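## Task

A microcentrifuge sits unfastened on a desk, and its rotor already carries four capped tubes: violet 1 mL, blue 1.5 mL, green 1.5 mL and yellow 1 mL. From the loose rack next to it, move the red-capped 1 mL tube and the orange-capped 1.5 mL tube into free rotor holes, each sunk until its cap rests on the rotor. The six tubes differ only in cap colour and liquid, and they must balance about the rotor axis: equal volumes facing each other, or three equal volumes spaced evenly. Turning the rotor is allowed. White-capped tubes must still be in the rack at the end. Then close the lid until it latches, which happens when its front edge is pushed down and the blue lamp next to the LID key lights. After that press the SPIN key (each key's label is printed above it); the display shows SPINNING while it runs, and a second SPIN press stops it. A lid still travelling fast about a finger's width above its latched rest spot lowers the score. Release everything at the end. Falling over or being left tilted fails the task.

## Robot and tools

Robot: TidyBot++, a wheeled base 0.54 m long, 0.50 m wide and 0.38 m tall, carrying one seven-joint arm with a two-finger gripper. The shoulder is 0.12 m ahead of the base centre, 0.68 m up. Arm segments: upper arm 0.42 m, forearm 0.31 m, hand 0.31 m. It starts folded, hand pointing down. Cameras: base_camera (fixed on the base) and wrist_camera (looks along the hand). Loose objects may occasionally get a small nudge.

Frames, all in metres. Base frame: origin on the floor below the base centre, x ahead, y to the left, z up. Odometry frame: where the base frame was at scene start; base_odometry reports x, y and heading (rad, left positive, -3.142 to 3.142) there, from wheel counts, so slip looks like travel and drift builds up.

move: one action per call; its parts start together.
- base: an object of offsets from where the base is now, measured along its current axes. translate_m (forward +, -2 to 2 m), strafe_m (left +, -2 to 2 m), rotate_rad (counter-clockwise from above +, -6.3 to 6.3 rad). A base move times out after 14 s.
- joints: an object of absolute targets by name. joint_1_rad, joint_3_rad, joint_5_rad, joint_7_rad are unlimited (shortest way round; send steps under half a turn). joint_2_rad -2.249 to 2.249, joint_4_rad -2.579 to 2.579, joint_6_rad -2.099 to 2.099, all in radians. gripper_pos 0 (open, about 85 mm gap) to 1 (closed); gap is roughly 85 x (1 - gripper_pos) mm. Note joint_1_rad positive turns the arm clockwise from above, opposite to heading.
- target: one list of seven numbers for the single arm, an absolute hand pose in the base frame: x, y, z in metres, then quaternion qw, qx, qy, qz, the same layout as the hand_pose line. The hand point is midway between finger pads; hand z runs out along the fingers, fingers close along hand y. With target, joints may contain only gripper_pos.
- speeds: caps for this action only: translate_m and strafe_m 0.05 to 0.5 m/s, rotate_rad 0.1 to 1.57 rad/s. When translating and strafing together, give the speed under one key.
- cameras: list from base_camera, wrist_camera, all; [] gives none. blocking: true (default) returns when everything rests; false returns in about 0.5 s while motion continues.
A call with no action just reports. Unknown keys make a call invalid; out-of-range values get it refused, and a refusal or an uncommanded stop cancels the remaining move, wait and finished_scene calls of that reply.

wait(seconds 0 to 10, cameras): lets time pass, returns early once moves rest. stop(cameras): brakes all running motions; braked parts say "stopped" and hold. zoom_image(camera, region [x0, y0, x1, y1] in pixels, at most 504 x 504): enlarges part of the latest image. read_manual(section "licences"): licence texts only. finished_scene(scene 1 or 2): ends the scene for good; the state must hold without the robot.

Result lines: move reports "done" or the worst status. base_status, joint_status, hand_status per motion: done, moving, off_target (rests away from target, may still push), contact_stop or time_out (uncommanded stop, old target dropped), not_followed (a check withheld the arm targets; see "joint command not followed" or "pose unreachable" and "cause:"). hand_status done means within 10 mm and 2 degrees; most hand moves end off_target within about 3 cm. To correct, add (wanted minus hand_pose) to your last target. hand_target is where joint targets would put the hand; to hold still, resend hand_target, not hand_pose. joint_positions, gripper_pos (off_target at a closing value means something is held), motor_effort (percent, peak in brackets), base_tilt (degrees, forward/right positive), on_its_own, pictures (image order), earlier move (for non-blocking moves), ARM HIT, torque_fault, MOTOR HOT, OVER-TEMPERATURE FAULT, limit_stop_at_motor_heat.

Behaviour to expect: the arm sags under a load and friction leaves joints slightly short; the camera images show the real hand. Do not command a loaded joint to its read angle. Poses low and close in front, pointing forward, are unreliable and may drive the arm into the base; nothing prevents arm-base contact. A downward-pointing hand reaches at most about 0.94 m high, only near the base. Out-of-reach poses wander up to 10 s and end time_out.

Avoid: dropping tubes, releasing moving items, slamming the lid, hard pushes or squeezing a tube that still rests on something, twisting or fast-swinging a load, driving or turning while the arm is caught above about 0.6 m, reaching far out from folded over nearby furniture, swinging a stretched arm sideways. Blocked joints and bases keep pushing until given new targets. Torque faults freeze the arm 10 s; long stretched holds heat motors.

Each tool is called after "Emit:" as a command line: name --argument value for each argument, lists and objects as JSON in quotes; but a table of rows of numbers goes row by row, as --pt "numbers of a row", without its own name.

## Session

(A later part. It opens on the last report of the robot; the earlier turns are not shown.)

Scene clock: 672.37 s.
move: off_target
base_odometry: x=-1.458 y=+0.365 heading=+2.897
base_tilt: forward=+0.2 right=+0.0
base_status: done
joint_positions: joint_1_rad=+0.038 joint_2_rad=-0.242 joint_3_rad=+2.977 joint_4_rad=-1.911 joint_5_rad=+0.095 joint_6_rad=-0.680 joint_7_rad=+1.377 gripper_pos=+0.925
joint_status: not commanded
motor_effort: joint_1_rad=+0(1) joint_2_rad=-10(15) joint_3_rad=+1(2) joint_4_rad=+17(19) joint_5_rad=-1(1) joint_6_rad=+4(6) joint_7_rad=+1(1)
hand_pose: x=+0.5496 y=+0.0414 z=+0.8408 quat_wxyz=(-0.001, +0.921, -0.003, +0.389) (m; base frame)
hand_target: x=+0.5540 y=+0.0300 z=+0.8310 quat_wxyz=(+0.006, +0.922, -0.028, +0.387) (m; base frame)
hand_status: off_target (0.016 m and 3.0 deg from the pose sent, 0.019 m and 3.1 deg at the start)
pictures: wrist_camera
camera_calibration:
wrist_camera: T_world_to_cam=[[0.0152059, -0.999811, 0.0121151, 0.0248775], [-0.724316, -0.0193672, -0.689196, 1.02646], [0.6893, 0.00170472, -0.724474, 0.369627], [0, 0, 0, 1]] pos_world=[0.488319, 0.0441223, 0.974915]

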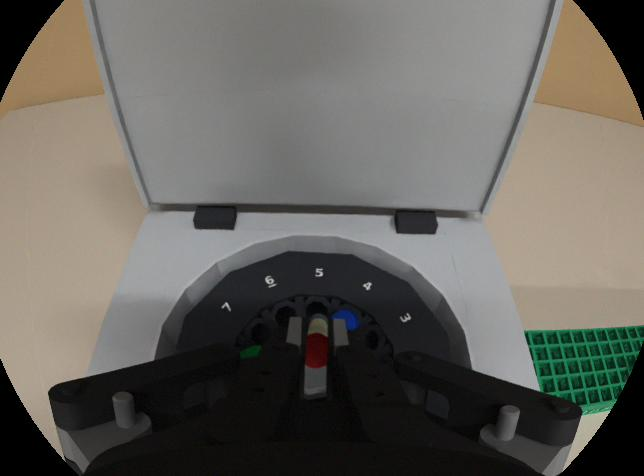

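Emit:
move --base '{"translate_m": 0.0045, "strafe_m": 0.0015}' --target '[0.556, 0.030, 0.825, 0.006, 0.922, -0.028, 0.387]' --cameras '["wrist_camera"]'

Emit:
zoom_image --camera "wrist_camera" --region '[280, 270, 370, 340]'

Scene clock: 675.50 s.
move: off_target
base_odometry: x=-1.463 y=+0.365 heading=+2.897
base_tilt: forward=+0.1 right=+0.0
base_status: done
joint_positions: joint_1_rad=+0.038 joint_2_rad=-0.253 joint_3_rad=+2.974 joint_4_rad=-1.920 joint_5_rad=+0.101 joint_6_rad=-0.676 joint_7_rad=+1.370 gripper_pos=+0.925
joint_status: not commanded
motor_effort: joint_1_rad=+1(2) joint_2_rad=-4(10) joint_3_rad=+2(3) joint_4_rad=+16(18) joint_5_rad=+0(1) joint_6_rad=+5(7) joint_7_rad=+1(1)
hand_pose: x=+0.5467 y=+0.0417 z=+0.8414 quat_wxyz=(+0.000, +0.920, -0.003, +0.391) (m; base frame)
hand_target: x=+0.5560 y=+0.0300 z=+0.8250 quat_wxyz=(+0.006, +0.922, -0.028, +0.387) (m; base frame)
hand_status: off_target (0.022 m and 3.0 deg from the pose sent, 0.021 m and 3.0 deg at the start)
pictures: wrist_camera
camera_calibration:
wrist_camera: T_world_to_cam=[[0.0142851, -0.999788, 0.0148478, 0.0234164], [-0.72, -0.0205891, -0.693669, 1.0262], [0.693827, -0.000781243, -0.720141, 0.366053], [0, 0, 0, 1]] pos_world=[0.484549, 0.0448259, 0.975103]

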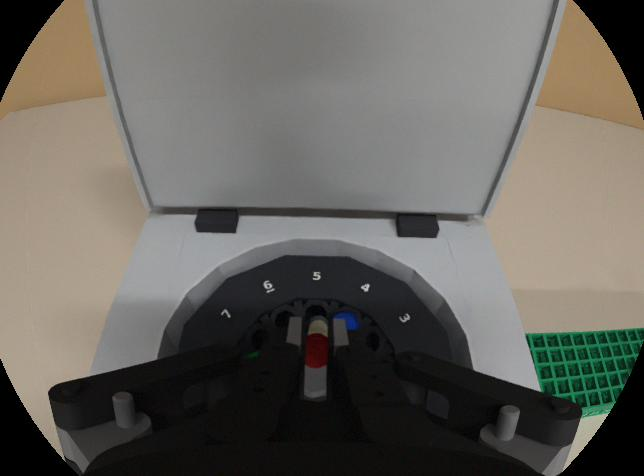

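Scaled by 5.600.

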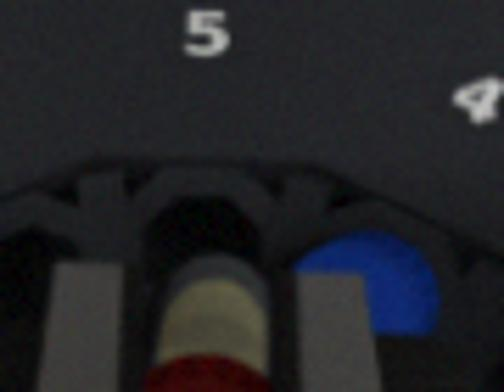

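Emit:
move --target '[0.552, 0.030, 0.840, 0.006, 0.922, -0.028, 0.387]' --cameras '[]'

Emit:
move --base '{"strafe_m": 0.0015}' --cameras '["wrist_camera"]'

Emit:
zoom_image --camera "wrist_camera" --region '[280, 270, 370, 340]'

Scene clock: 679.63 s.
move: off_target
base_odometry: x=-1.463 y=+0.365 heading=+2.897
base_tilt: forward=+0.1 right=+0.0
base_status: not commanded
joint_positions: joint_1_rad=+0.038 joint_2_rad=-0.249 joint_3_rad=+2.974 joint_4_rad=-1.910 joint_5_rad=+0.102 joint_6_rad=-0.682 joint_7_rad=+1.370 gripper_pos=+0.925
joint_status: not commanded
motor_effort: joint_1_rad=+1(1) joint_2_rad=-11(12) joint_3_rad=+2(3) joint_4_rad=+19(20) joint_5_rad=+0(0) joint_6_rad=+5(7) joint_7_rad=+1(2)
hand_pose: x=+0.5483 y=+0.0418 z=+0.8437 quat_wxyz=(+0.000, +0.920, -0.003, +0.391) (m; base frame)
hand_target: x=+0.5520 y=+0.0300 z=+0.8400 quat_wxyz=(+0.006, +0.922, -0.028, +0.387) (m; base frame)
hand_status: off_target (0.013 m and 3.0 deg from the pose sent, 0.013 m and 3.0 deg at the start)
pictures: none
No camera images: "cameras" was empty.

Scene clock: 680.03 s.
move: done
base_odometry: x=-1.463 y=+0.364 heading=+2.897
base_tilt: forward=+0.1 right=+0.0
base_status: done
joint_positions: joint_1_rad=+0.039 joint_2_rad=-0.249 joint_3_rad=+2.973 joint_4_rad=-1.910 joint_5_rad=+0.102 joint_6_rad=-0.682 joint_7_rad=+1.370 gripper_pos=+0.925
joint_status: not commanded
motor_effort: joint_1_rad=-1(3) joint_2_rad=-11(11) joint_3_rad=+0(6) joint_4_rad=+20(20) joint_5_rad=-1(1) joint_6_rad=+5(7) joint_7_rad=+1(1)
hand_pose: x=+0.5483 y=+0.0419 z=+0.8437 quat_wxyz=(+0.000, +0.920, -0.003, +0.391) (m; base frame)
hand_target: x=+0.5520 y=+0.0300 z=+0.8400 quat_wxyz=(+0.006, +0.922, -0.028, +0.387) (m; base frame)
hand_status: not commanded
pictures: wrist_camera
camera_calibration:
wrist_camera: T_world_to_cam=[[0.0139574, -0.999796, 0.0145877, 0.0239306], [-0.720145, -0.0201724, -0.69353, 1.02886], [0.693683, -0.000825401, -0.72028, 0.366783], [0, 0, 0, 1]] pos_world=[0.486162, 0.0449831, 0.977381]

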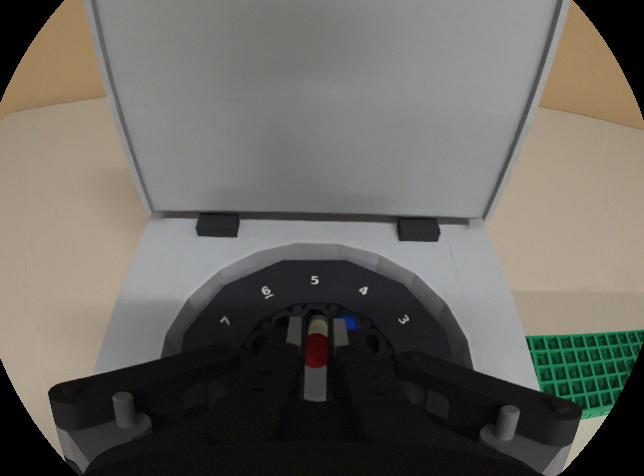

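Scaled by 5.600.

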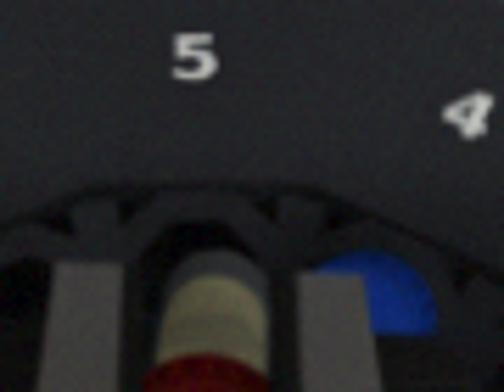

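Emit:
move --target '[0.550, 0.030, 0.848, 0.006, 0.922, -0.028, 0.387]' --cameras '[]'

Emit:
move --base '{"strafe_m": 0.002}' --cameras '["wrist_camera"]'

Emit:
zoom_image --camera "wrist_camera" --region '[280, 270, 370, 340]'

Scene clock: 684.40 s.
move: off_target
base_odometry: x=-1.463 y=+0.364 heading=+2.897
base_tilt: forward=+0.1 right=+0.0
base_status: not commanded
joint_positions: joint_1_rad=+0.039 joint_2_rad=-0.249 joint_3_rad=+2.973 joint_4_rad=-1.894 joint_5_rad=+0.102 joint_6_rad=-0.692 joint_7_rad=+1.370 gripper_pos=+0.925
joint_status: not commanded
motor_effort: joint_1_rad=+0(1) joint_2_rad=-12(13) joint_3_rad=+2(2) joint_4_rad=+19(21) joint_5_rad=+0(1) joint_6_rad=+5(6) joint_7_rad=+1(1)
hand_pose: x=+0.5499 y=+0.0421 z=+0.8500 quat_wxyz=(+0.000, +0.919, -0.004, +0.394) (m; base frame)
hand_target: x=+0.5500 y=+0.0300 z=+0.8480 quat_wxyz=(+0.006, +0.922, -0.028, +0.387) (m; base frame)
hand_status: off_target (0.012 m and 3.0 deg from the pose sent, 0.013 m and 3.0 deg at the start)
pictures: none
No camera images: "cameras" was empty.

Scene clock: 685.03 s.
move: done
base_odometry: x=-1.463 y=+0.362 heading=+2.897
base_tilt: forward=+0.1 right=+0.0
base_status: done
joint_positions: joint_1_rad=+0.039 joint_2_rad=-0.249 joint_3_rad=+2.973 joint_4_rad=-1.894 joint_5_rad=+0.102 joint_6_rad=-0.692 joint_7_rad=+1.370 gripper_pos=+0.925
joint_status: not commanded
motor_effort: joint_1_rad=+0(3) joint_2_rad=-12(13) joint_3_rad=+0(6) joint_4_rad=+19(20) joint_5_rad=-1(1) joint_6_rad=+5(6) joint_7_rad=+1(2)
hand_pose: x=+0.5499 y=+0.0422 z=+0.8499 quat_wxyz=(+0.000, +0.919, -0.004, +0.394) (m; base frame)
hand_target: x=+0.5500 y=+0.0300 z=+0.8480 quat_wxyz=(+0.006, +0.922, -0.028, +0.387) (m; base frame)
hand_status: not commanded
pictures: wrist_camera
camera_calibration:
wrist_camera: T_world_to_cam=[[0.0133237, -0.999811, 0.0141524, 0.0248743], [-0.715965, -0.0194194, -0.697866, 1.03577], [0.698009, -0.000834433, -0.716088, 0.364189], [0, 0, 0, 1]] pos_world=[0.487039, 0.0452877, 0.983271]

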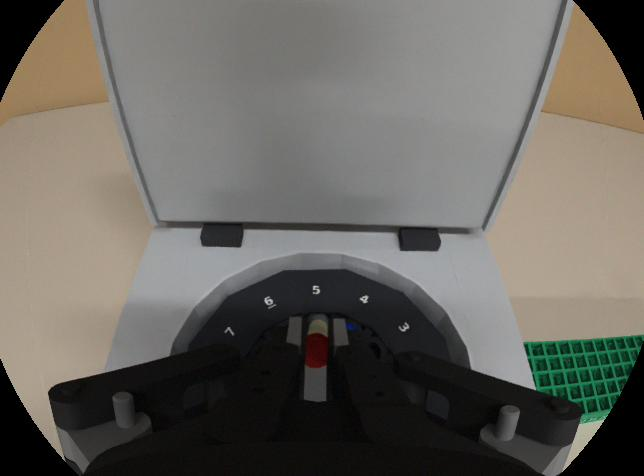

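Scaled by 5.600.

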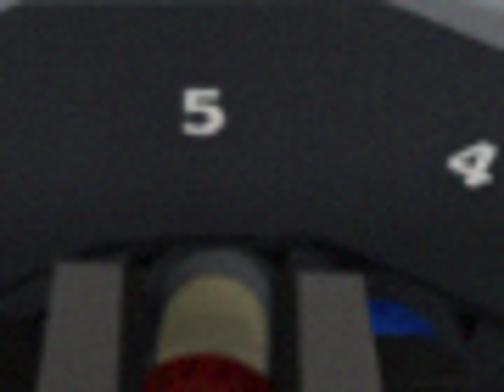

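Emit:
move --base '{"translate_m": -0.004, "strafe_m": 0.0015}' --cameras '["wrist_camera"]'

Emit:
zoom_image --camera "wrist_camera" --region '[280, 270, 370, 340]'

Scene clock: 690.80 s.
move: done
base_odometry: x=-1.460 y=+0.360 heading=+2.897
base_tilt: forward=+0.1 right=+0.0
base_status: done
joint_positions: joint_1_rad=+0.039 joint_2_rad=-0.249 joint_3_rad=+2.973 joint_4_rad=-1.894 joint_5_rad=+0.102 joint_6_rad=-0.692 joint_7_rad=+1.370 gripper_pos=+0.925
joint_status: not commanded
motor_effort: joint_1_rad=+0(2) joint_2_rad=-12(15) joint_3_rad=+0(4) joint_4_rad=+19(20) joint_5_rad=+0(1) joint_6_rad=+6(6) joint_7_rad=+1(1)
hand_pose: x=+0.5500 y=+0.0422 z=+0.8498 quat_wxyz=(+0.000, +0.919, -0.004, +0.394) (m; base frame)
hand_target: x=+0.5500 y=+0.0300 z=+0.8480 quat_wxyz=(+0.006, +0.922, -0.028, +0.387) (m; base frame)
hand_status: not commanded
pictures: wrist_camera
camera_calibration:
wrist_camera: T_world_to_cam=[[0.0132426, -0.999813, 0.014126, 0.0249034], [-0.716254, -0.0193426, -0.697572, 1.03562], [0.697714, -0.00088011, -0.716375, 0.364414], [0, 0, 0, 1]] pos_world=[0.487179, 0.045251, 0.983124]

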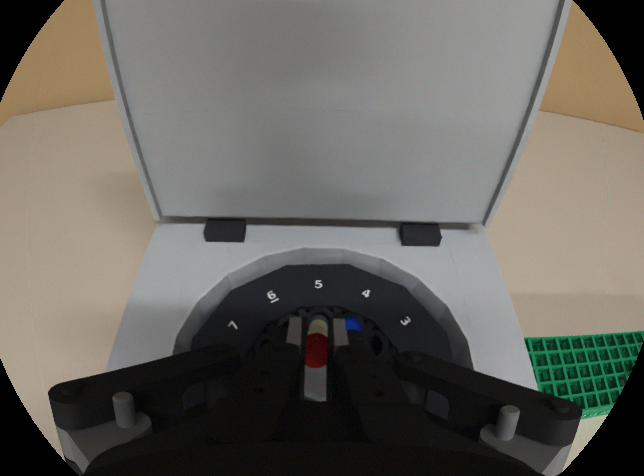

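Scaled by 5.600.

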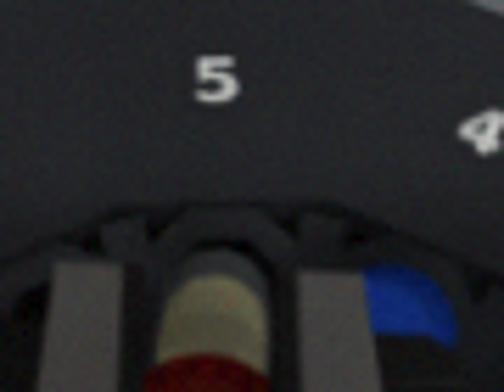

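Emit:
move --base '{"translate_m": 0.001}' --target '[0.550, 0.030, 0.837, 0.006, 0.922, -0.028, 0.383]' --cameras '["wrist_camera"]'

Emit:
zoom_image --camera "wrist_camera" --region '[280, 270, 370, 340]'

Scene clock: 695.00 s.
move: off_target
base_odometry: x=-1.461 y=+0.360 heading=+2.897
base_tilt: forward=+0.1 right=+0.0
base_status: done
joint_positions: joint_1_rad=+0.039 joint_2_rad=-0.248 joint_3_rad=+2.973 joint_4_rad=-1.907 joint_5_rad=+0.102 joint_6_rad=-0.691 joint_7_rad=+1.370 gripper_pos=+0.925
joint_status: not commanded
motor_effort: joint_1_rad=+0(1) joint_2_rad=-12(14) joint_3_rad=+1(3) joint_4_rad=+20(21) joint_5_rad=+0(1) joint_6_rad=+6(7) joint_7_rad=+1(2)
hand_pose: x=+0.5472 y=+0.0416 z=+0.8428 quat_wxyz=(+0.001, +0.922, -0.004, +0.388) (m; base frame)
hand_target: x=+0.5500 y=+0.0300 z=+0.8370 quat_wxyz=(+0.006, +0.923, -0.028, +0.383) (m; base frame)
hand_status: off_target (0.013 m and 2.9 deg from the pose sent, 0.018 m and 3.1 deg at the start)
pictures: wrist_camera
camera_calibration:
wrist_camera: T_world_to_cam=[[0.0129804, -0.999796, 0.0154539, 0.0234333], [-0.725186, -0.0200536, -0.688261, 1.02582], [0.688431, -0.00227302, -0.725299, 0.374065], [0, 0, 0, 1]] pos_world=[0.486085, 0.0448501, 0.976975]

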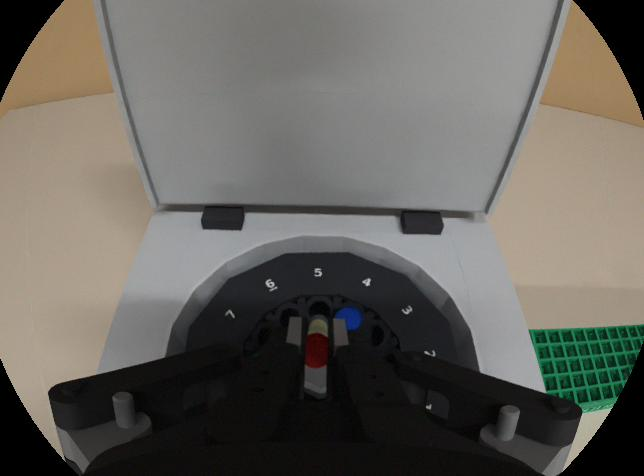

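Scaled by 5.600.

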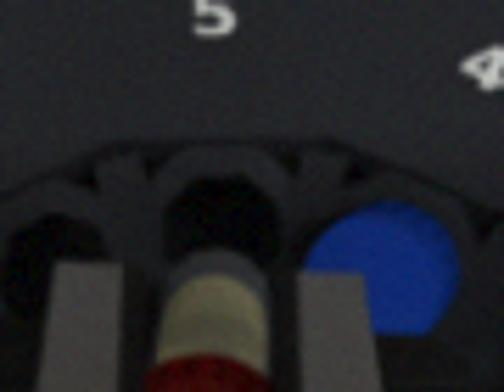

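Emit:
move --base '{"translate_m": 0.004}' --cameras '["wrist_camera"]'

Emit:
zoom_image --camera "wrist_camera" --region '[280, 270, 370, 340]'

Scene clock: 698.10 s.
move: done
base_odometry: x=-1.464 y=+0.361 heading=+2.897
base_tilt: forward=+0.1 right=+0.0
base_status: done
joint_positions: joint_1_rad=+0.039 joint_2_rad=-0.249 joint_3_rad=+2.973 joint_4_rad=-1.906 joint_5_rad=+0.102 joint_6_rad=-0.691 joint_7_rad=+1.370 gripper_pos=+0.925
joint_status: not commanded
motor_effort: joint_1_rad=+0(1) joint_2_rad=-11(12) joint_3_rad=+1(2) joint_4_rad=+19(20) joint_5_rad=+0(1) joint_6_rad=+5(7) joint_7_rad=+1(2)
hand_pose: x=+0.5471 y=+0.0415 z=+0.8436 quat_wxyz=(+0.001, +0.921, -0.004, +0.389) (m; base frame)
hand_target: x=+0.5500 y=+0.0300 z=+0.8370 quat_wxyz=(+0.006, +0.923, -0.028, +0.383) (m; base frame)
hand_status: not commanded
pictures: wrist_camera
camera_calibration:
wrist_camera: T_world_to_cam=[[0.0128042, -0.999798, 0.0155198, 0.0234108], [-0.723973, -0.0199754, -0.689539, 1.02674], [0.689709, -0.00240692, -0.724082, 0.372974], [0, 0, 0, 1]] pos_world=[0.485787, 0.0448133, 0.977677]

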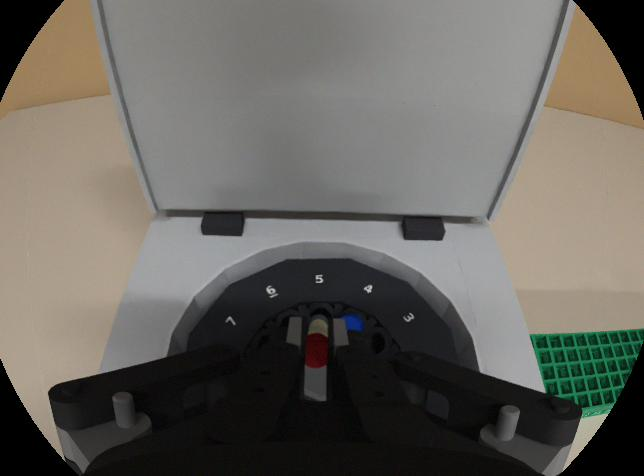

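Scaled by 5.600.

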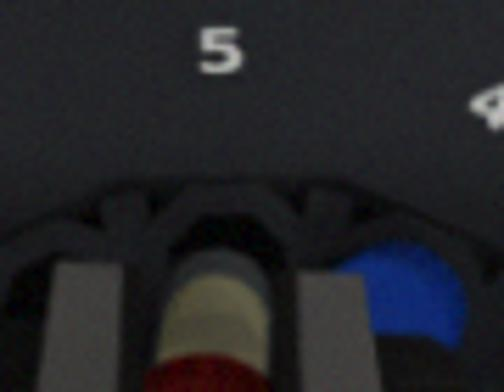

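Emit:
move --base '{"translate_m": 0.002, "strafe_m": -0.0008}' --target '[0.552, 0.030, 0.827, 0.006, 0.922, -0.028, 0.385]' --cameras '["wrist_camera"]'

Emit:
zoom_image --camera "wrist_camera" --region '[280, 270, 370, 340]'

Scene clock: 701.07 s.
move: off_target
base_odometry: x=-1.466 y=+0.362 heading=+2.898
base_tilt: forward=+0.1 right=+0.0
base_status: done
joint_positions: joint_1_rad=+0.042 joint_2_rad=-0.256 joint_3_rad=+2.972 joint_4_rad=-1.918 joint_5_rad=+0.105 joint_6_rad=-0.676 joint_7_rad=+1.369 gripper_pos=+0.925
joint_status: not commanded
motor_effort: joint_1_rad=+1(2) joint_2_rad=-6(11) joint_3_rad=+2(3) joint_4_rad=+17(20) joint_5_rad=-1(1) joint_6_rad=+6(7) joint_7_rad=+1(1)
hand_pose: x=+0.5466 y=+0.0404 z=+0.8439 quat_wxyz=(+0.002, +0.919, -0.004, +0.394) (m; base frame)
hand_target: x=+0.5520 y=+0.0300 z=+0.8270 quat_wxyz=(+0.006, +0.922, -0.028, +0.385) (m; base frame)
hand_status: off_target (0.021 m and 3.0 deg from the pose sent, 0.021 m and 2.9 deg at the start)
pictures: wrist_camera
camera_calibration:
wrist_camera: T_world_to_cam=[[0.011782, -0.999774, 0.0177103, 0.0210031], [-0.716165, -0.0207976, -0.697621, 1.02911], [0.697831, -0.00446412, -0.716248, 0.362522], [0, 0, 0, 1]] pos_world=[0.483787, 0.0440197, 0.977213]

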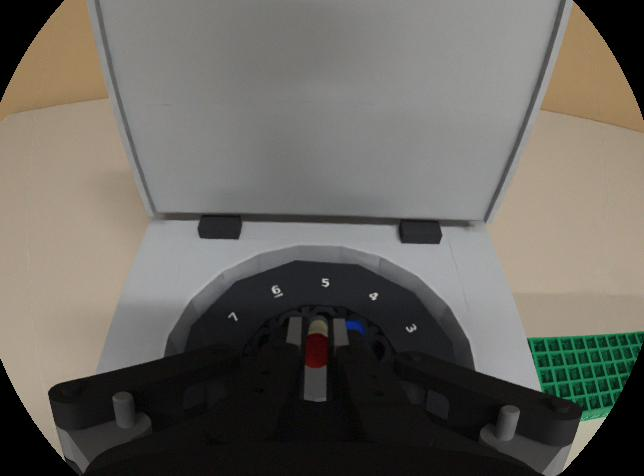

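Scaled by 5.600.

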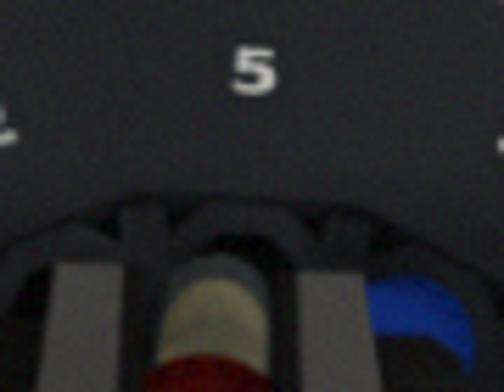

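Emit:
move --target '[0.548, 0.031, 0.846, 0.003, 0.924, -0.028, 0.380]' --cameras '[]'

Emit:
move --base '{"translate_m": -0.003, "strafe_m": -0.0015}' --cameras '["wrist_camera"]'

Emit:
zoom_image --camera "wrist_camera" --region '[280, 270, 370, 340]'

Scene clock: 704.50 s.
move: off_target
base_odometry: x=-1.466 y=+0.362 heading=+2.898
base_tilt: forward=+0.1 right=+0.0
base_status: not commanded
joint_positions: joint_1_rad=+0.042 joint_2_rad=-0.246 joint_3_rad=+2.972 joint_4_rad=-1.890 joint_5_rad=+0.105 joint_6_rad=-0.703 joint_7_rad=+1.369 gripper_pos=+0.925
joint_status: not commanded
motor_effort: joint_1_rad=+0(1) joint_2_rad=-12(13) joint_3_rad=+2(2) joint_4_rad=+18(20) joint_5_rad=+0(0) joint_6_rad=+4(7) joint_7_rad=+1(2)
hand_pose: x=+0.5494 y=+0.0401 z=+0.8490 quat_wxyz=(+0.003, +0.921, -0.005, +0.390) (m; base frame)
hand_target: x=+0.5480 y=+0.0310 z=+0.8460 quat_wxyz=(+0.003, +0.924, -0.028, +0.380) (m; base frame)
hand_status: off_target (0.010 m and 2.9 deg from the pose sent, 0.010 m and 3.3 deg at the start)
pictures: none
No camera images: "cameras" was empty.

Scene clock: 705.03 s.
move: done
base_odometry: x=-1.463 y=+0.362 heading=+2.898
base_tilt: forward=+0.1 right=+0.0
base_status: done
joint_positions: joint_1_rad=+0.042 joint_2_rad=-0.246 joint_3_rad=+2.973 joint_4_rad=-1.889 joint_5_rad=+0.105 joint_6_rad=-0.703 joint_7_rad=+1.369 gripper_pos=+0.925
joint_status: not commanded
motor_effort: joint_1_rad=+1(1) joint_2_rad=-12(15) joint_3_rad=+2(3) joint_4_rad=+20(20) joint_5_rad=+1(1) joint_6_rad=+6(6) joint_7_rad=+1(1)
hand_pose: x=+0.5494 y=+0.0400 z=+0.8490 quat_wxyz=(+0.003, +0.921, -0.005, +0.390) (m; base frame)
hand_target: x=+0.5480 y=+0.0310 z=+0.8460 quat_wxyz=(+0.003, +0.924, -0.028, +0.380) (m; base frame)
hand_status: not commanded
pictures: wrist_camera
camera_calibration:
wrist_camera: T_world_to_cam=[[0.00882109, -0.999814, 0.0171468, 0.0225979], [-0.721881, -0.0182329, -0.691777, 1.03274], [0.691961, -0.0062757, -0.721908, 0.372395], [0, 0, 0, 1]] pos_world=[0.487632, 0.0437605, 0.982871]

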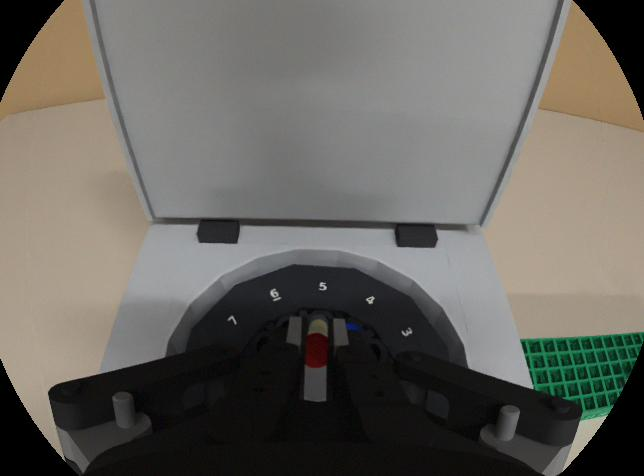

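Scaled by 5.600.

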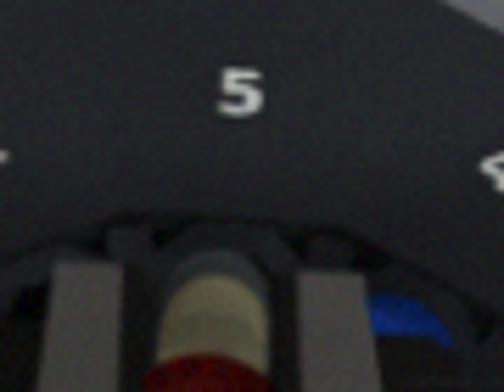

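Emit:
move --base '{"translate_m": -0.004, "strafe_m": -0.0013}' --cameras '[]'

Emit:
move --target '[0.549, 0.031, 0.840, 0.003, 0.924, -0.028, 0.380]' --cameras '["wrist_camera"]'

Emit:
zoom_image --camera "wrist_camera" --region '[280, 270, 370, 340]'

Scene clock: 709.10 s.
move: done
base_odometry: x=-1.458 y=+0.362 heading=+2.898
base_tilt: forward=+0.1 right=+0.0
base_status: done
joint_positions: joint_1_rad=+0.042 joint_2_rad=-0.246 joint_3_rad=+2.973 joint_4_rad=-1.889 joint_5_rad=+0.105 joint_6_rad=-0.703 joint_7_rad=+1.369 gripper_pos=+0.925
joint_status: not commanded
motor_effort: joint_1_rad=+1(1) joint_2_rad=-12(15) joint_3_rad=+2(3) joint_4_rad=+20(20) joint_5_rad=+0(1) joint_6_rad=+6(7) joint_7_rad=+1(2)
hand_pose: x=+0.5494 y=+0.0400 z=+0.8490 quat_wxyz=(+0.003, +0.921, -0.005, +0.390) (m; base frame)
hand_target: x=+0.5480 y=+0.0310 z=+0.8460 quat_wxyz=(+0.003, +0.924, -0.028, +0.380) (m; base frame)
hand_status: not commanded
pictures: none
No camera images: "cameras" was empty.

Scene clock: 709.63 s.
move: off_target
base_odometry: x=-1.458 y=+0.362 heading=+2.898
base_tilt: forward=+0.1 right=+0.0
base_status: not commanded
joint_positions: joint_1_rad=+0.042 joint_2_rad=-0.246 joint_3_rad=+2.973 joint_4_rad=-1.894 joint_5_rad=+0.105 joint_6_rad=-0.703 joint_7_rad=+1.369 gripper_pos=+0.925
joint_status: not commanded
motor_effort: joint_1_rad=+0(1) joint_2_rad=-12(12) joint_3_rad=+2(2) joint_4_rad=+19(21) joint_5_rad=+0(0) joint_6_rad=+5(6) joint_7_rad=+1(1)
hand_pose: x=+0.5483 y=+0.0397 z=+0.8463 quat_wxyz=(+0.003, +0.922, -0.005, +0.388) (m; base frame)
hand_target: x=+0.5490 y=+0.0310 z=+0.8400 quat_wxyz=(+0.003, +0.924, -0.028, +0.380) (m; base frame)
hand_status: off_target (0.011 m and 2.8 deg from the pose sent, 0.013 m and 2.9 deg at the start)
pictures: wrist_camera
camera_calibration:
wrist_camera: T_world_to_cam=[[0.00868736, -0.999806, 0.0176775, 0.0220137], [-0.725384, -0.0184691, -0.688096, 1.02885], [0.688289, -0.00684526, -0.725404, 0.376199], [0, 0, 0, 1]] pos_world=[0.487189, 0.0435866, 0.980457]

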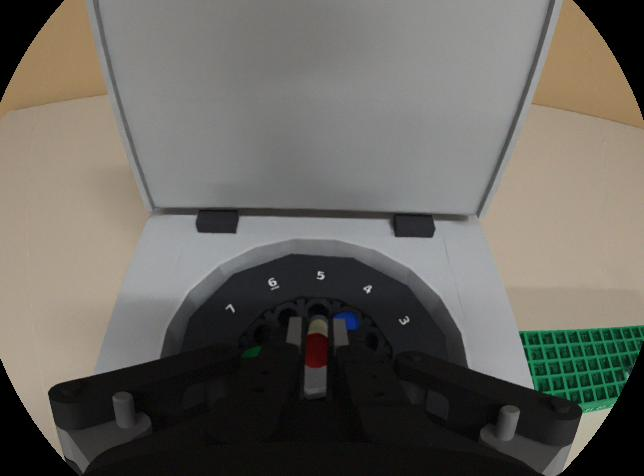

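Scaled by 5.600.

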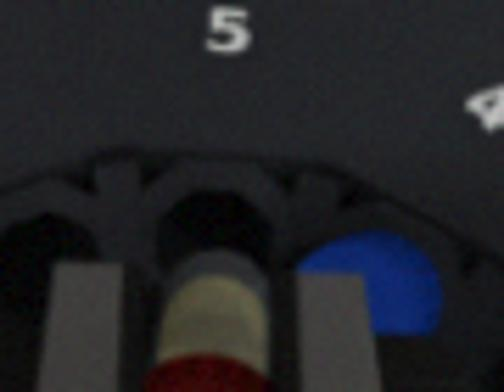

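Emit:
move --base '{"translate_m":0.0025}' --cameras '["wrist_camera"]'

Emit:
zoom_image --camera "wrist_camera" --region '[280, 270, 370, 340]'

Scene clock: 722.80 s.
move: done
base_odometry: x=-1.461 y=+0.363 heading=+2.898
base_tilt: forward=+0.1 right=+0.0
base_status: done
joint_positions: joint_1_rad=+0.042 joint_2_rad=-0.245 joint_3_rad=+2.973 joint_4_rad=-1.894 joint_5_rad=+0.105 joint_6_rad=-0.703 joint_7_rad=+1.369 gripper_pos=+0.925
joint_status: not commanded
motor_effort: joint_1_rad=+0(1) joint_2_rad=-12(16) joint_3_rad=+2(3) joint_4_rad=+19(20) joint_5_rad=+0(0) joint_6_rad=+5(6) joint_7_rad=+1(1)
hand_pose: x=+0.5484 y=+0.0397 z=+0.8461 quat_wxyz=(+0.003, +0.922, -0.005, +0.388) (m; base frame)
hand_target: x=+0.5490 y=+0.0310 z=+0.8400 quat_wxyz=(+0.003, +0.924, -0.028, +0.380) (m; base frame)
hand_status: not commanded
pictures: wrist_camera
camera_calibration:
wrist_camera: T_world_to_cam=[[0.0086967, -0.999806, 0.0176507, 0.0220309], [-0.725748, -0.0184538, -0.687713, 1.02864], [0.687906, -0.00682911, -0.725768, 0.376492], [0, 0, 0, 1]] pos_world=[0.487347, 0.04358, 0.980263]

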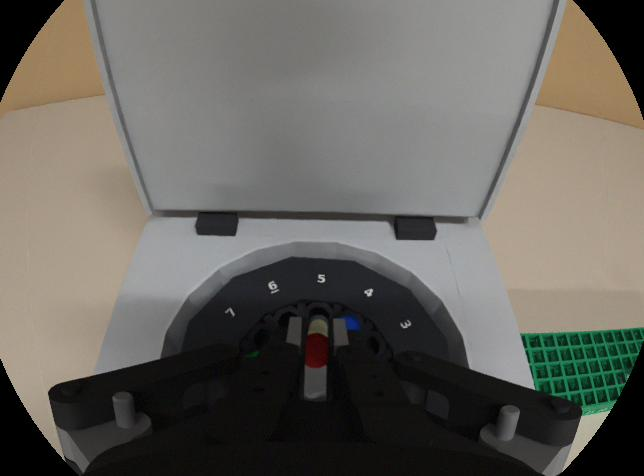

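Scaled by 5.600.

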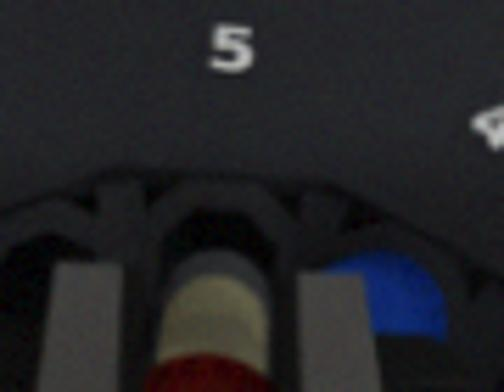

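Emit:
move --base '{"translate_m":0.003}' --target '[0.550, 0.031, 0.831, 0.003, 0.924, -0.028, 0.380]' --cameras '["wrist_camera"]'

Emit:
zoom_image --camera "wrist_camera" --region '[280, 270, 370, 340]'

Scene clock: 725.70 s.
move: off_target
base_odometry: x=-1.463 y=+0.363 heading=+2.898
base_tilt: forward=+0.1 right=+0.0
base_status: done
joint_positions: joint_1_rad=+0.042 joint_2_rad=-0.249 joint_3_rad=+2.973 joint_4_rad=-1.907 joint_5_rad=+0.105 joint_6_rad=-0.691 joint_7_rad=+1.369 gripper_pos=+0.925
joint_status: not commanded
motor_effort: joint_1_rad=+0(1) joint_2_rad=-11(15) joint_3_rad=+2(2) joint_4_rad=+18(20) joint_5_rad=+1(1) joint_6_rad=+6(6) joint_7_rad=+1(1)
hand_pose: x=+0.5474 y=+0.0398 z=+0.8435 quat_wxyz=(+0.003, +0.921, -0.004, +0.389) (m; base frame)
hand_target: x=+0.5500 y=+0.0310 z=+0.8310 quat_wxyz=(+0.003, +0.924, -0.028, +0.380) (m; base frame)
hand_status: off_target (0.015 m and 2.9 deg from the pose sent, 0.018 m and 2.8 deg at the start)
pictures: wrist_camera
camera_calibration:
wrist_camera: T_world_to_cam=[[0.0098673, -0.999794, 0.0177591, 0.0214575], [-0.723951, -0.0193937, -0.689579, 1.02679], [0.689781, -0.00605244, -0.723993, 0.372662], [0, 0, 0, 1]] pos_world=[0.486078, 0.0436218, 0.977475]

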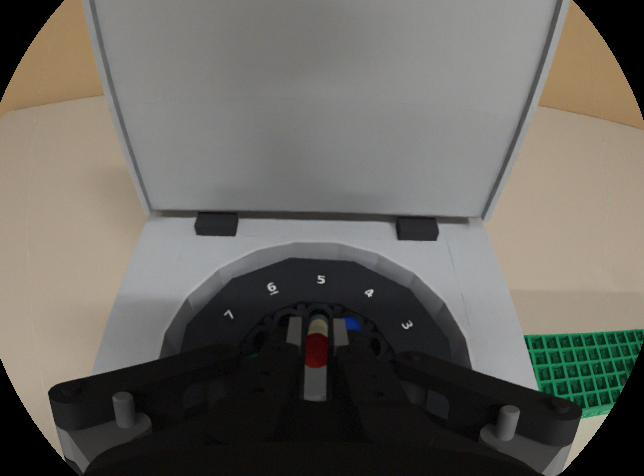

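Scaled by 5.600.

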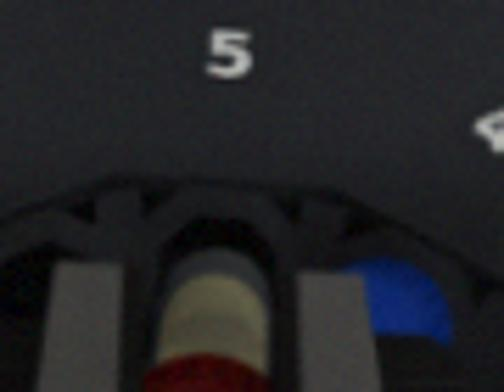

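Emit:
move --base '{"translate_m":0.003}' --target '[0.552, 0.031, 0.822, 0.003, 0.924, -0.028, 0.380]' --cameras '["wrist_camera"]'

Emit:
zoom_image --camera "wrist_camera" --region '[280, 270, 370, 340]'

Scene clock: 728.57 s.
move: off_target
base_odometry: x=-1.466 y=+0.364 heading=+2.899
base_tilt: forward=+0.1 right=+0.0
base_status: done
joint_positions: joint_1_rad=+0.042 joint_2_rad=-0.257 joint_3_rad=+2.972 joint_4_rad=-1.919 joint_5_rad=+0.105 joint_6_rad=-0.681 joint_7_rad=+1.369 gripper_pos=+0.925
joint_status: not commanded
motor_effort: joint_1_rad=+1(1) joint_2_rad=-4(9) joint_3_rad=+2(3) joint_4_rad=+16(18) joint_5_rad=+0(1) joint_6_rad=+6(7) joint_7_rad=+1(1)
hand_pose: x=+0.5453 y=+0.0399 z=+0.8429 quat_wxyz=(+0.003, +0.920, -0.004, +0.392) (m; base frame)
hand_target: x=+0.5520 y=+0.0310 z=+0.8220 quat_wxyz=(+0.003, +0.924, -0.028, +0.380) (m; base frame)
hand_status: off_target (0.024 m and 3.1 deg from the pose sent, 0.024 m and 2.9 deg at the start)
pictures: wrist_camera
camera_calibration:
wrist_camera: T_world_to_cam=[[0.01076, -0.999773, 0.0184126, 0.0205043], [-0.719447, -0.0205288, -0.694244, 1.02639], [0.694464, -0.00577685, -0.719505, 0.367395], [0, 0, 0, 1]] pos_world=[0.483068, 0.0436925, 0.976528]

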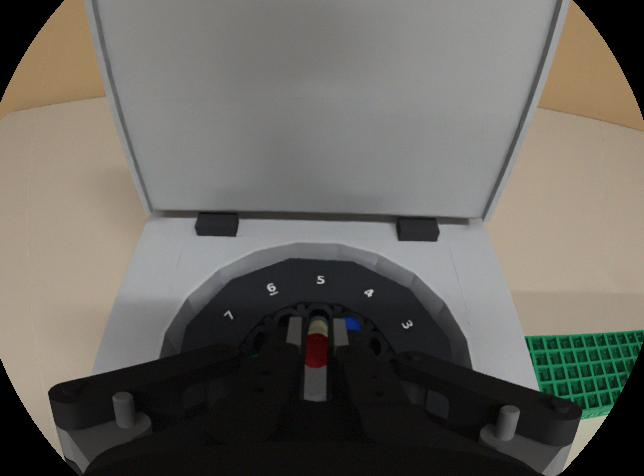

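Scaled by 5.600.

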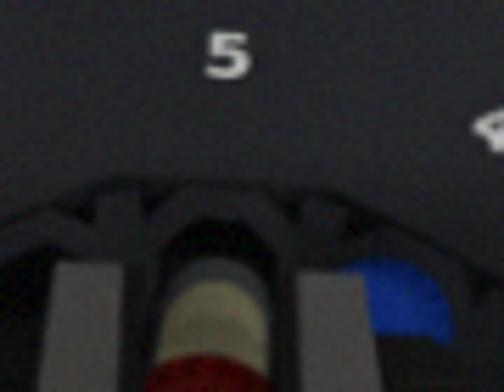

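Emit:
move --target '[0.551, 0.031, 0.842, 0.003, 0.924, -0.028, 0.380]' --cameras '["wrist_camera"]'

Emit:
zoom_image --camera "wrist_camera" --region '[280, 270, 370, 340]'

Scene clock: 736.47 s.
move: off_target
base_odometry: x=-1.466 y=+0.364 heading=+2.899
base_tilt: forward=+0.1 right=+0.0
base_status: not commanded
joint_positions: joint_1_rad=+0.042 joint_2_rad=-0.241 joint_3_rad=+2.973 joint_4_rad=-1.897 joint_5_rad=+0.105 joint_6_rad=-0.697 joint_7_rad=+1.369 gripper_pos=+0.925
joint_status: not commanded
motor_effort: joint_1_rad=+0(1) joint_2_rad=-12(13) joint_3_rad=+1(3) joint_4_rad=+20(21) joint_5_rad=+0(1) joint_6_rad=+6(8) joint_7_rad=+2(2)
hand_pose: x=+0.5498 y=+0.0399 z=+0.8440 quat_wxyz=(+0.002, +0.922, -0.005, +0.387) (m; base frame)
hand_target: x=+0.5510 y=+0.0310 z=+0.8420 quat_wxyz=(+0.003, +0.924, -0.028, +0.380) (m; base frame)
hand_status: off_target (0.009 m and 2.8 deg from the pose sent, 0.011 m and 3.1 deg at the start)
pictures: wrist_camera
camera_calibration:
wrist_camera: T_world_to_cam=[[0.00947667, -0.99981, 0.017016, 0.0223414], [-0.726554, -0.0185764, -0.686858, 1.02802], [0.687044, -0.0058539, -0.726592, 0.375142], [0, 0, 0, 1]] pos_world=[0.488963, 0.0436302, 0.978301]

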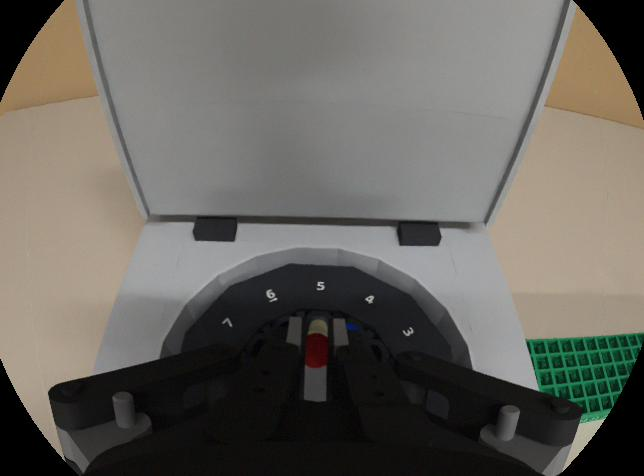

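Scaled by 5.600.

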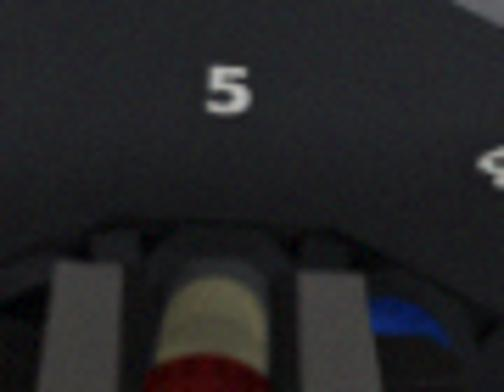

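Emit:
move --base '{"translate_m":0.003}' --target '[0.552, 0.031, 0.835, 0.003, 0.924, -0.028, 0.380]' --cameras '["wrist_camera"]'

Emit:
zoom_image --camera "wrist_camera" --region '[280, 270, 370, 340]'

Scene clock: 739.37 s.
move: off_target
base_odometry: x=-1.469 y=+0.364 heading=+2.899
base_tilt: forward=+0.1 right=+0.0
base_status: done
joint_positions: joint_1_rad=+0.042 joint_2_rad=-0.239 joint_3_rad=+2.973 joint_4_rad=-1.904 joint_5_rad=+0.105 joint_6_rad=-0.692 joint_7_rad=+1.369 gripper_pos=+0.925
joint_status: not commanded
motor_effort: joint_1_rad=+0(1) joint_2_rad=-12(16) joint_3_rad=+1(2) joint_4_rad=+19(21) joint_5_rad=+0(1) joint_6_rad=+5(8) joint_7_rad=+1(1)
hand_pose: x=+0.5493 y=+0.0398 z=+0.8407 quat_wxyz=(+0.003, +0.923, -0.005, +0.385) (m; base frame)
hand_target: x=+0.5520 y=+0.0310 z=+0.8350 quat_wxyz=(+0.003, +0.924, -0.028, +0.380) (m; base frame)
hand_status: off_target (0.011 m and 2.8 deg from the pose sent, 0.013 m and 2.8 deg at the start)
pictures: wrist_camera
camera_calibration:
wrist_camera: T_world_to_cam=[[0.00993195, -0.999803, 0.0171743, 0.0219287], [-0.729135, -0.0189945, -0.684106, 1.02449], [0.684298, -0.00572787, -0.72918, 0.376748], [0, 0, 0, 1]] pos_world=[0.488962, 0.043542, 0.975198]

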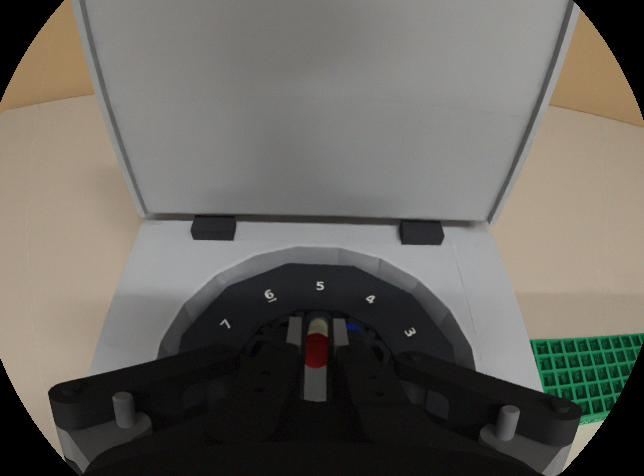

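Scaled by 5.600.

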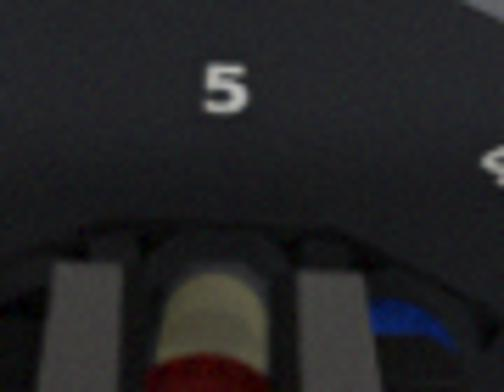

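Emit:
move --base '{"translate_m":0.003}' --target '[0.553, 0.031, 0.828, 0.003, 0.924, -0.028, 0.380]' --cameras '["wrist_camera"]'

Emit:
zoom_image --camera "wrist_camera" --region '[280, 270, 370, 340]'

Scene clock: 744.20 s.
move: off_target
base_odometry: x=-1.472 y=+0.365 heading=+2.900
base_tilt: forward=+0.1 right=+0.0
base_status: done
joint_positions: joint_1_rad=+0.042 joint_2_rad=-0.237 joint_3_rad=+2.973 joint_4_rad=-1.915 joint_5_rad=+0.105 joint_6_rad=-0.680 joint_7_rad=+1.369 gripper_pos=+0.925
joint_status: not commanded
motor_effort: joint_1_rad=+0(1) joint_2_rad=-12(15) joint_3_rad=+2(2) joint_4_rad=+19(20) joint_5_rad=+0(1) joint_6_rad=+5(6) joint_7_rad=+1(1)
hand_pose: x=+0.5496 y=+0.0400 z=+0.8364 quat_wxyz=(+0.002, +0.923, -0.004, +0.385) (m; base frame)
hand_target: x=+0.5530 y=+0.0310 z=+0.8280 quat_wxyz=(+0.003, +0.924, -0.028, +0.380) (m; base frame)
hand_status: off_target (0.013 m and 2.8 deg from the pose sent, 0.016 m and 2.8 deg at the start)
pictures: wrist_camera
camera_calibration:
wrist_camera: T_world_to_cam=[[0.0112785, -0.999795, 0.0167926, 0.0217303], [-0.73014, -0.0197085, -0.683013, 1.02139], [0.683205, -0.00455757, -0.730213, 0.374814], [0, 0, 0, 1]] pos_world=[0.489438, 0.0435641, 0.970952]

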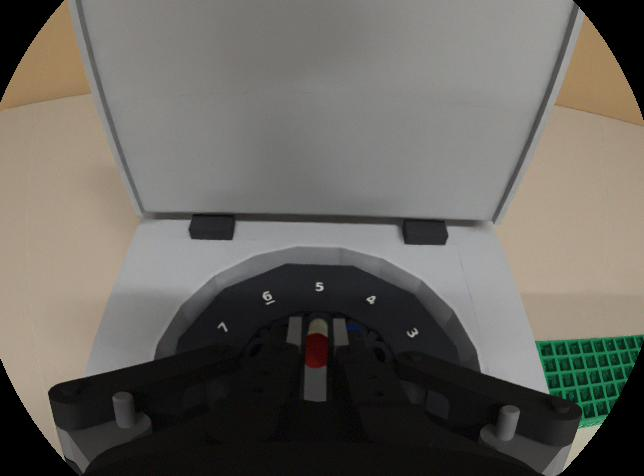

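Scaled by 5.600.

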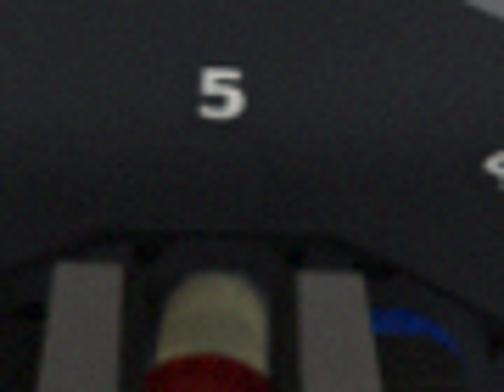

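Emit:
move --base '{"translate_m":0.004}' --target '[0.554, 0.031, 0.820, 0.003, 0.924, -0.028, 0.380]' --cameras '["wrist_camera"]'

Emit:
zoom_image --camera "wrist_camera" --region '[280, 270, 370, 340]'

Scene clock: 746.97 s.
move: off_target
base_odometry: x=-1.475 y=+0.366 heading=+2.900
base_tilt: forward=+0.1 right=+0.0
base_status: done
joint_positions: joint_1_rad=+0.042 joint_2_rad=-0.232 joint_3_rad=+2.973 joint_4_rad=-1.930 joint_5_rad=+0.105 joint_6_rad=-0.658 joint_7_rad=+1.369 gripper_pos=+0.925
joint_status: not commanded
motor_effort: joint_1_rad=+0(1) joint_2_rad=-12(15) joint_3_rad=+1(2) joint_4_rad=+18(19) joint_5_rad=+0(0) joint_6_rad=+5(6) joint_7_rad=+1(1)
hand_pose: x=+0.5510 y=+0.0405 z=+0.8311 quat_wxyz=(+0.001, +0.923, -0.003, +0.385) (m; base frame)
hand_target: x=+0.5540 y=+0.0310 z=+0.8200 quat_wxyz=(+0.003, +0.924, -0.028, +0.380) (m; base frame)
hand_status: off_target (0.015 m and 2.9 deg from the pose sent, 0.019 m and 2.8 deg at the start)
pictures: wrist_camera
camera_calibration:
wrist_camera: T_world_to_cam=[[0.0136329, -0.999786, 0.0155432, 0.0220334], [-0.728989, -0.0205776, -0.684216, 1.01925], [0.684389, -0.00200298, -0.729114, 0.368279], [0, 0, 0, 1]] pos_world=[0.490678, 0.0437401, 0.965564]

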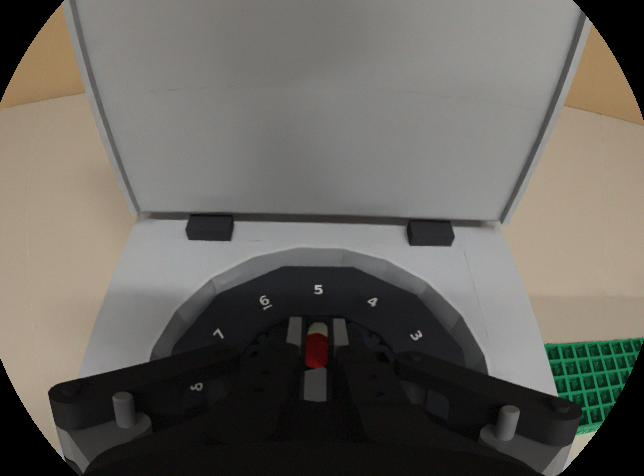

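Scaled by 5.600.

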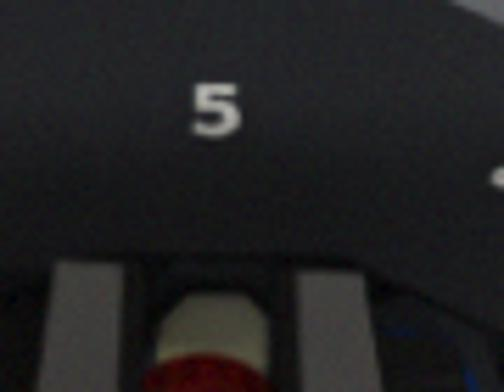

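Emit:
move --base '{"translate_m":0.003}' --target '[0.555, 0.031, 0.813, 0.003, 0.924, -0.028, 0.380]' --cameras '["wrist_camera"]'

Emit:
zoom_image --camera "wrist_camera" --region '[280, 270, 370, 340]'

Scene clock: 749.13 s.
move: off_target
base_odometry: x=-1.478 y=+0.367 heading=+2.900
base_tilt: forward=+0.1 right=+0.0
base_status: done
joint_positions: joint_1_rad=+0.042 joint_2_rad=-0.233 joint_3_rad=+2.972 joint_4_rad=-1.944 joint_5_rad=+0.107 joint_6_rad=-0.640 joint_7_rad=+1.366 gripper_pos=+0.925
joint_status: not commanded
motor_effort: joint_1_rad=+1(1) joint_2_rad=-9(14) joint_3_rad=+2(3) joint_4_rad=+18(19) joint_5_rad=+0(1) joint_6_rad=+6(7) joint_7_rad=+1(1)
hand_pose: x=+0.5514 y=+0.0404 z=+0.8281 quat_wxyz=(+0.001, +0.922, -0.003, +0.388) (m; base frame)
hand_target: x=+0.5550 y=+0.0310 z=+0.8130 quat_wxyz=(+0.003, +0.924, -0.028, +0.380) (m; base frame)
hand_status: off_target (0.018 m and 3.0 deg from the pose sent, 0.021 m and 2.9 deg at the start)
pictures: wrist_camera
camera_calibration:
wrist_camera: T_world_to_cam=[[0.0137807, -0.999792, 0.0150202, 0.0223554], [-0.725581, -0.0203347, -0.687837, 1.01861], [0.687999, -0.00141952, -0.72571, 0.361027], [0, 0, 0, 1]] pos_world=[0.49039, 0.0435764, 0.962304]

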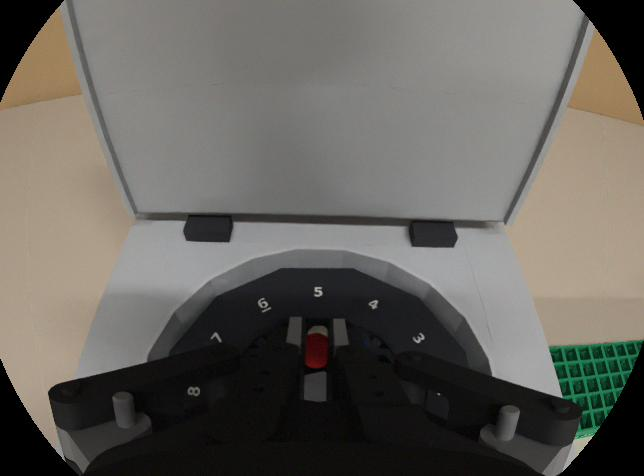

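Scaled by 5.600.

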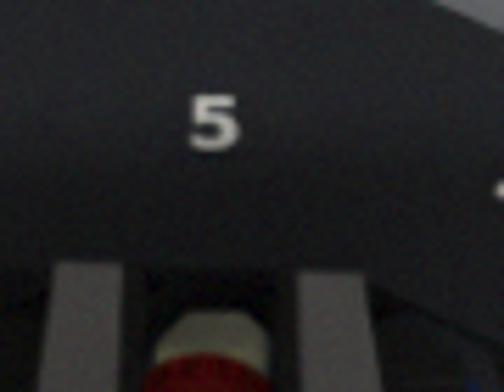

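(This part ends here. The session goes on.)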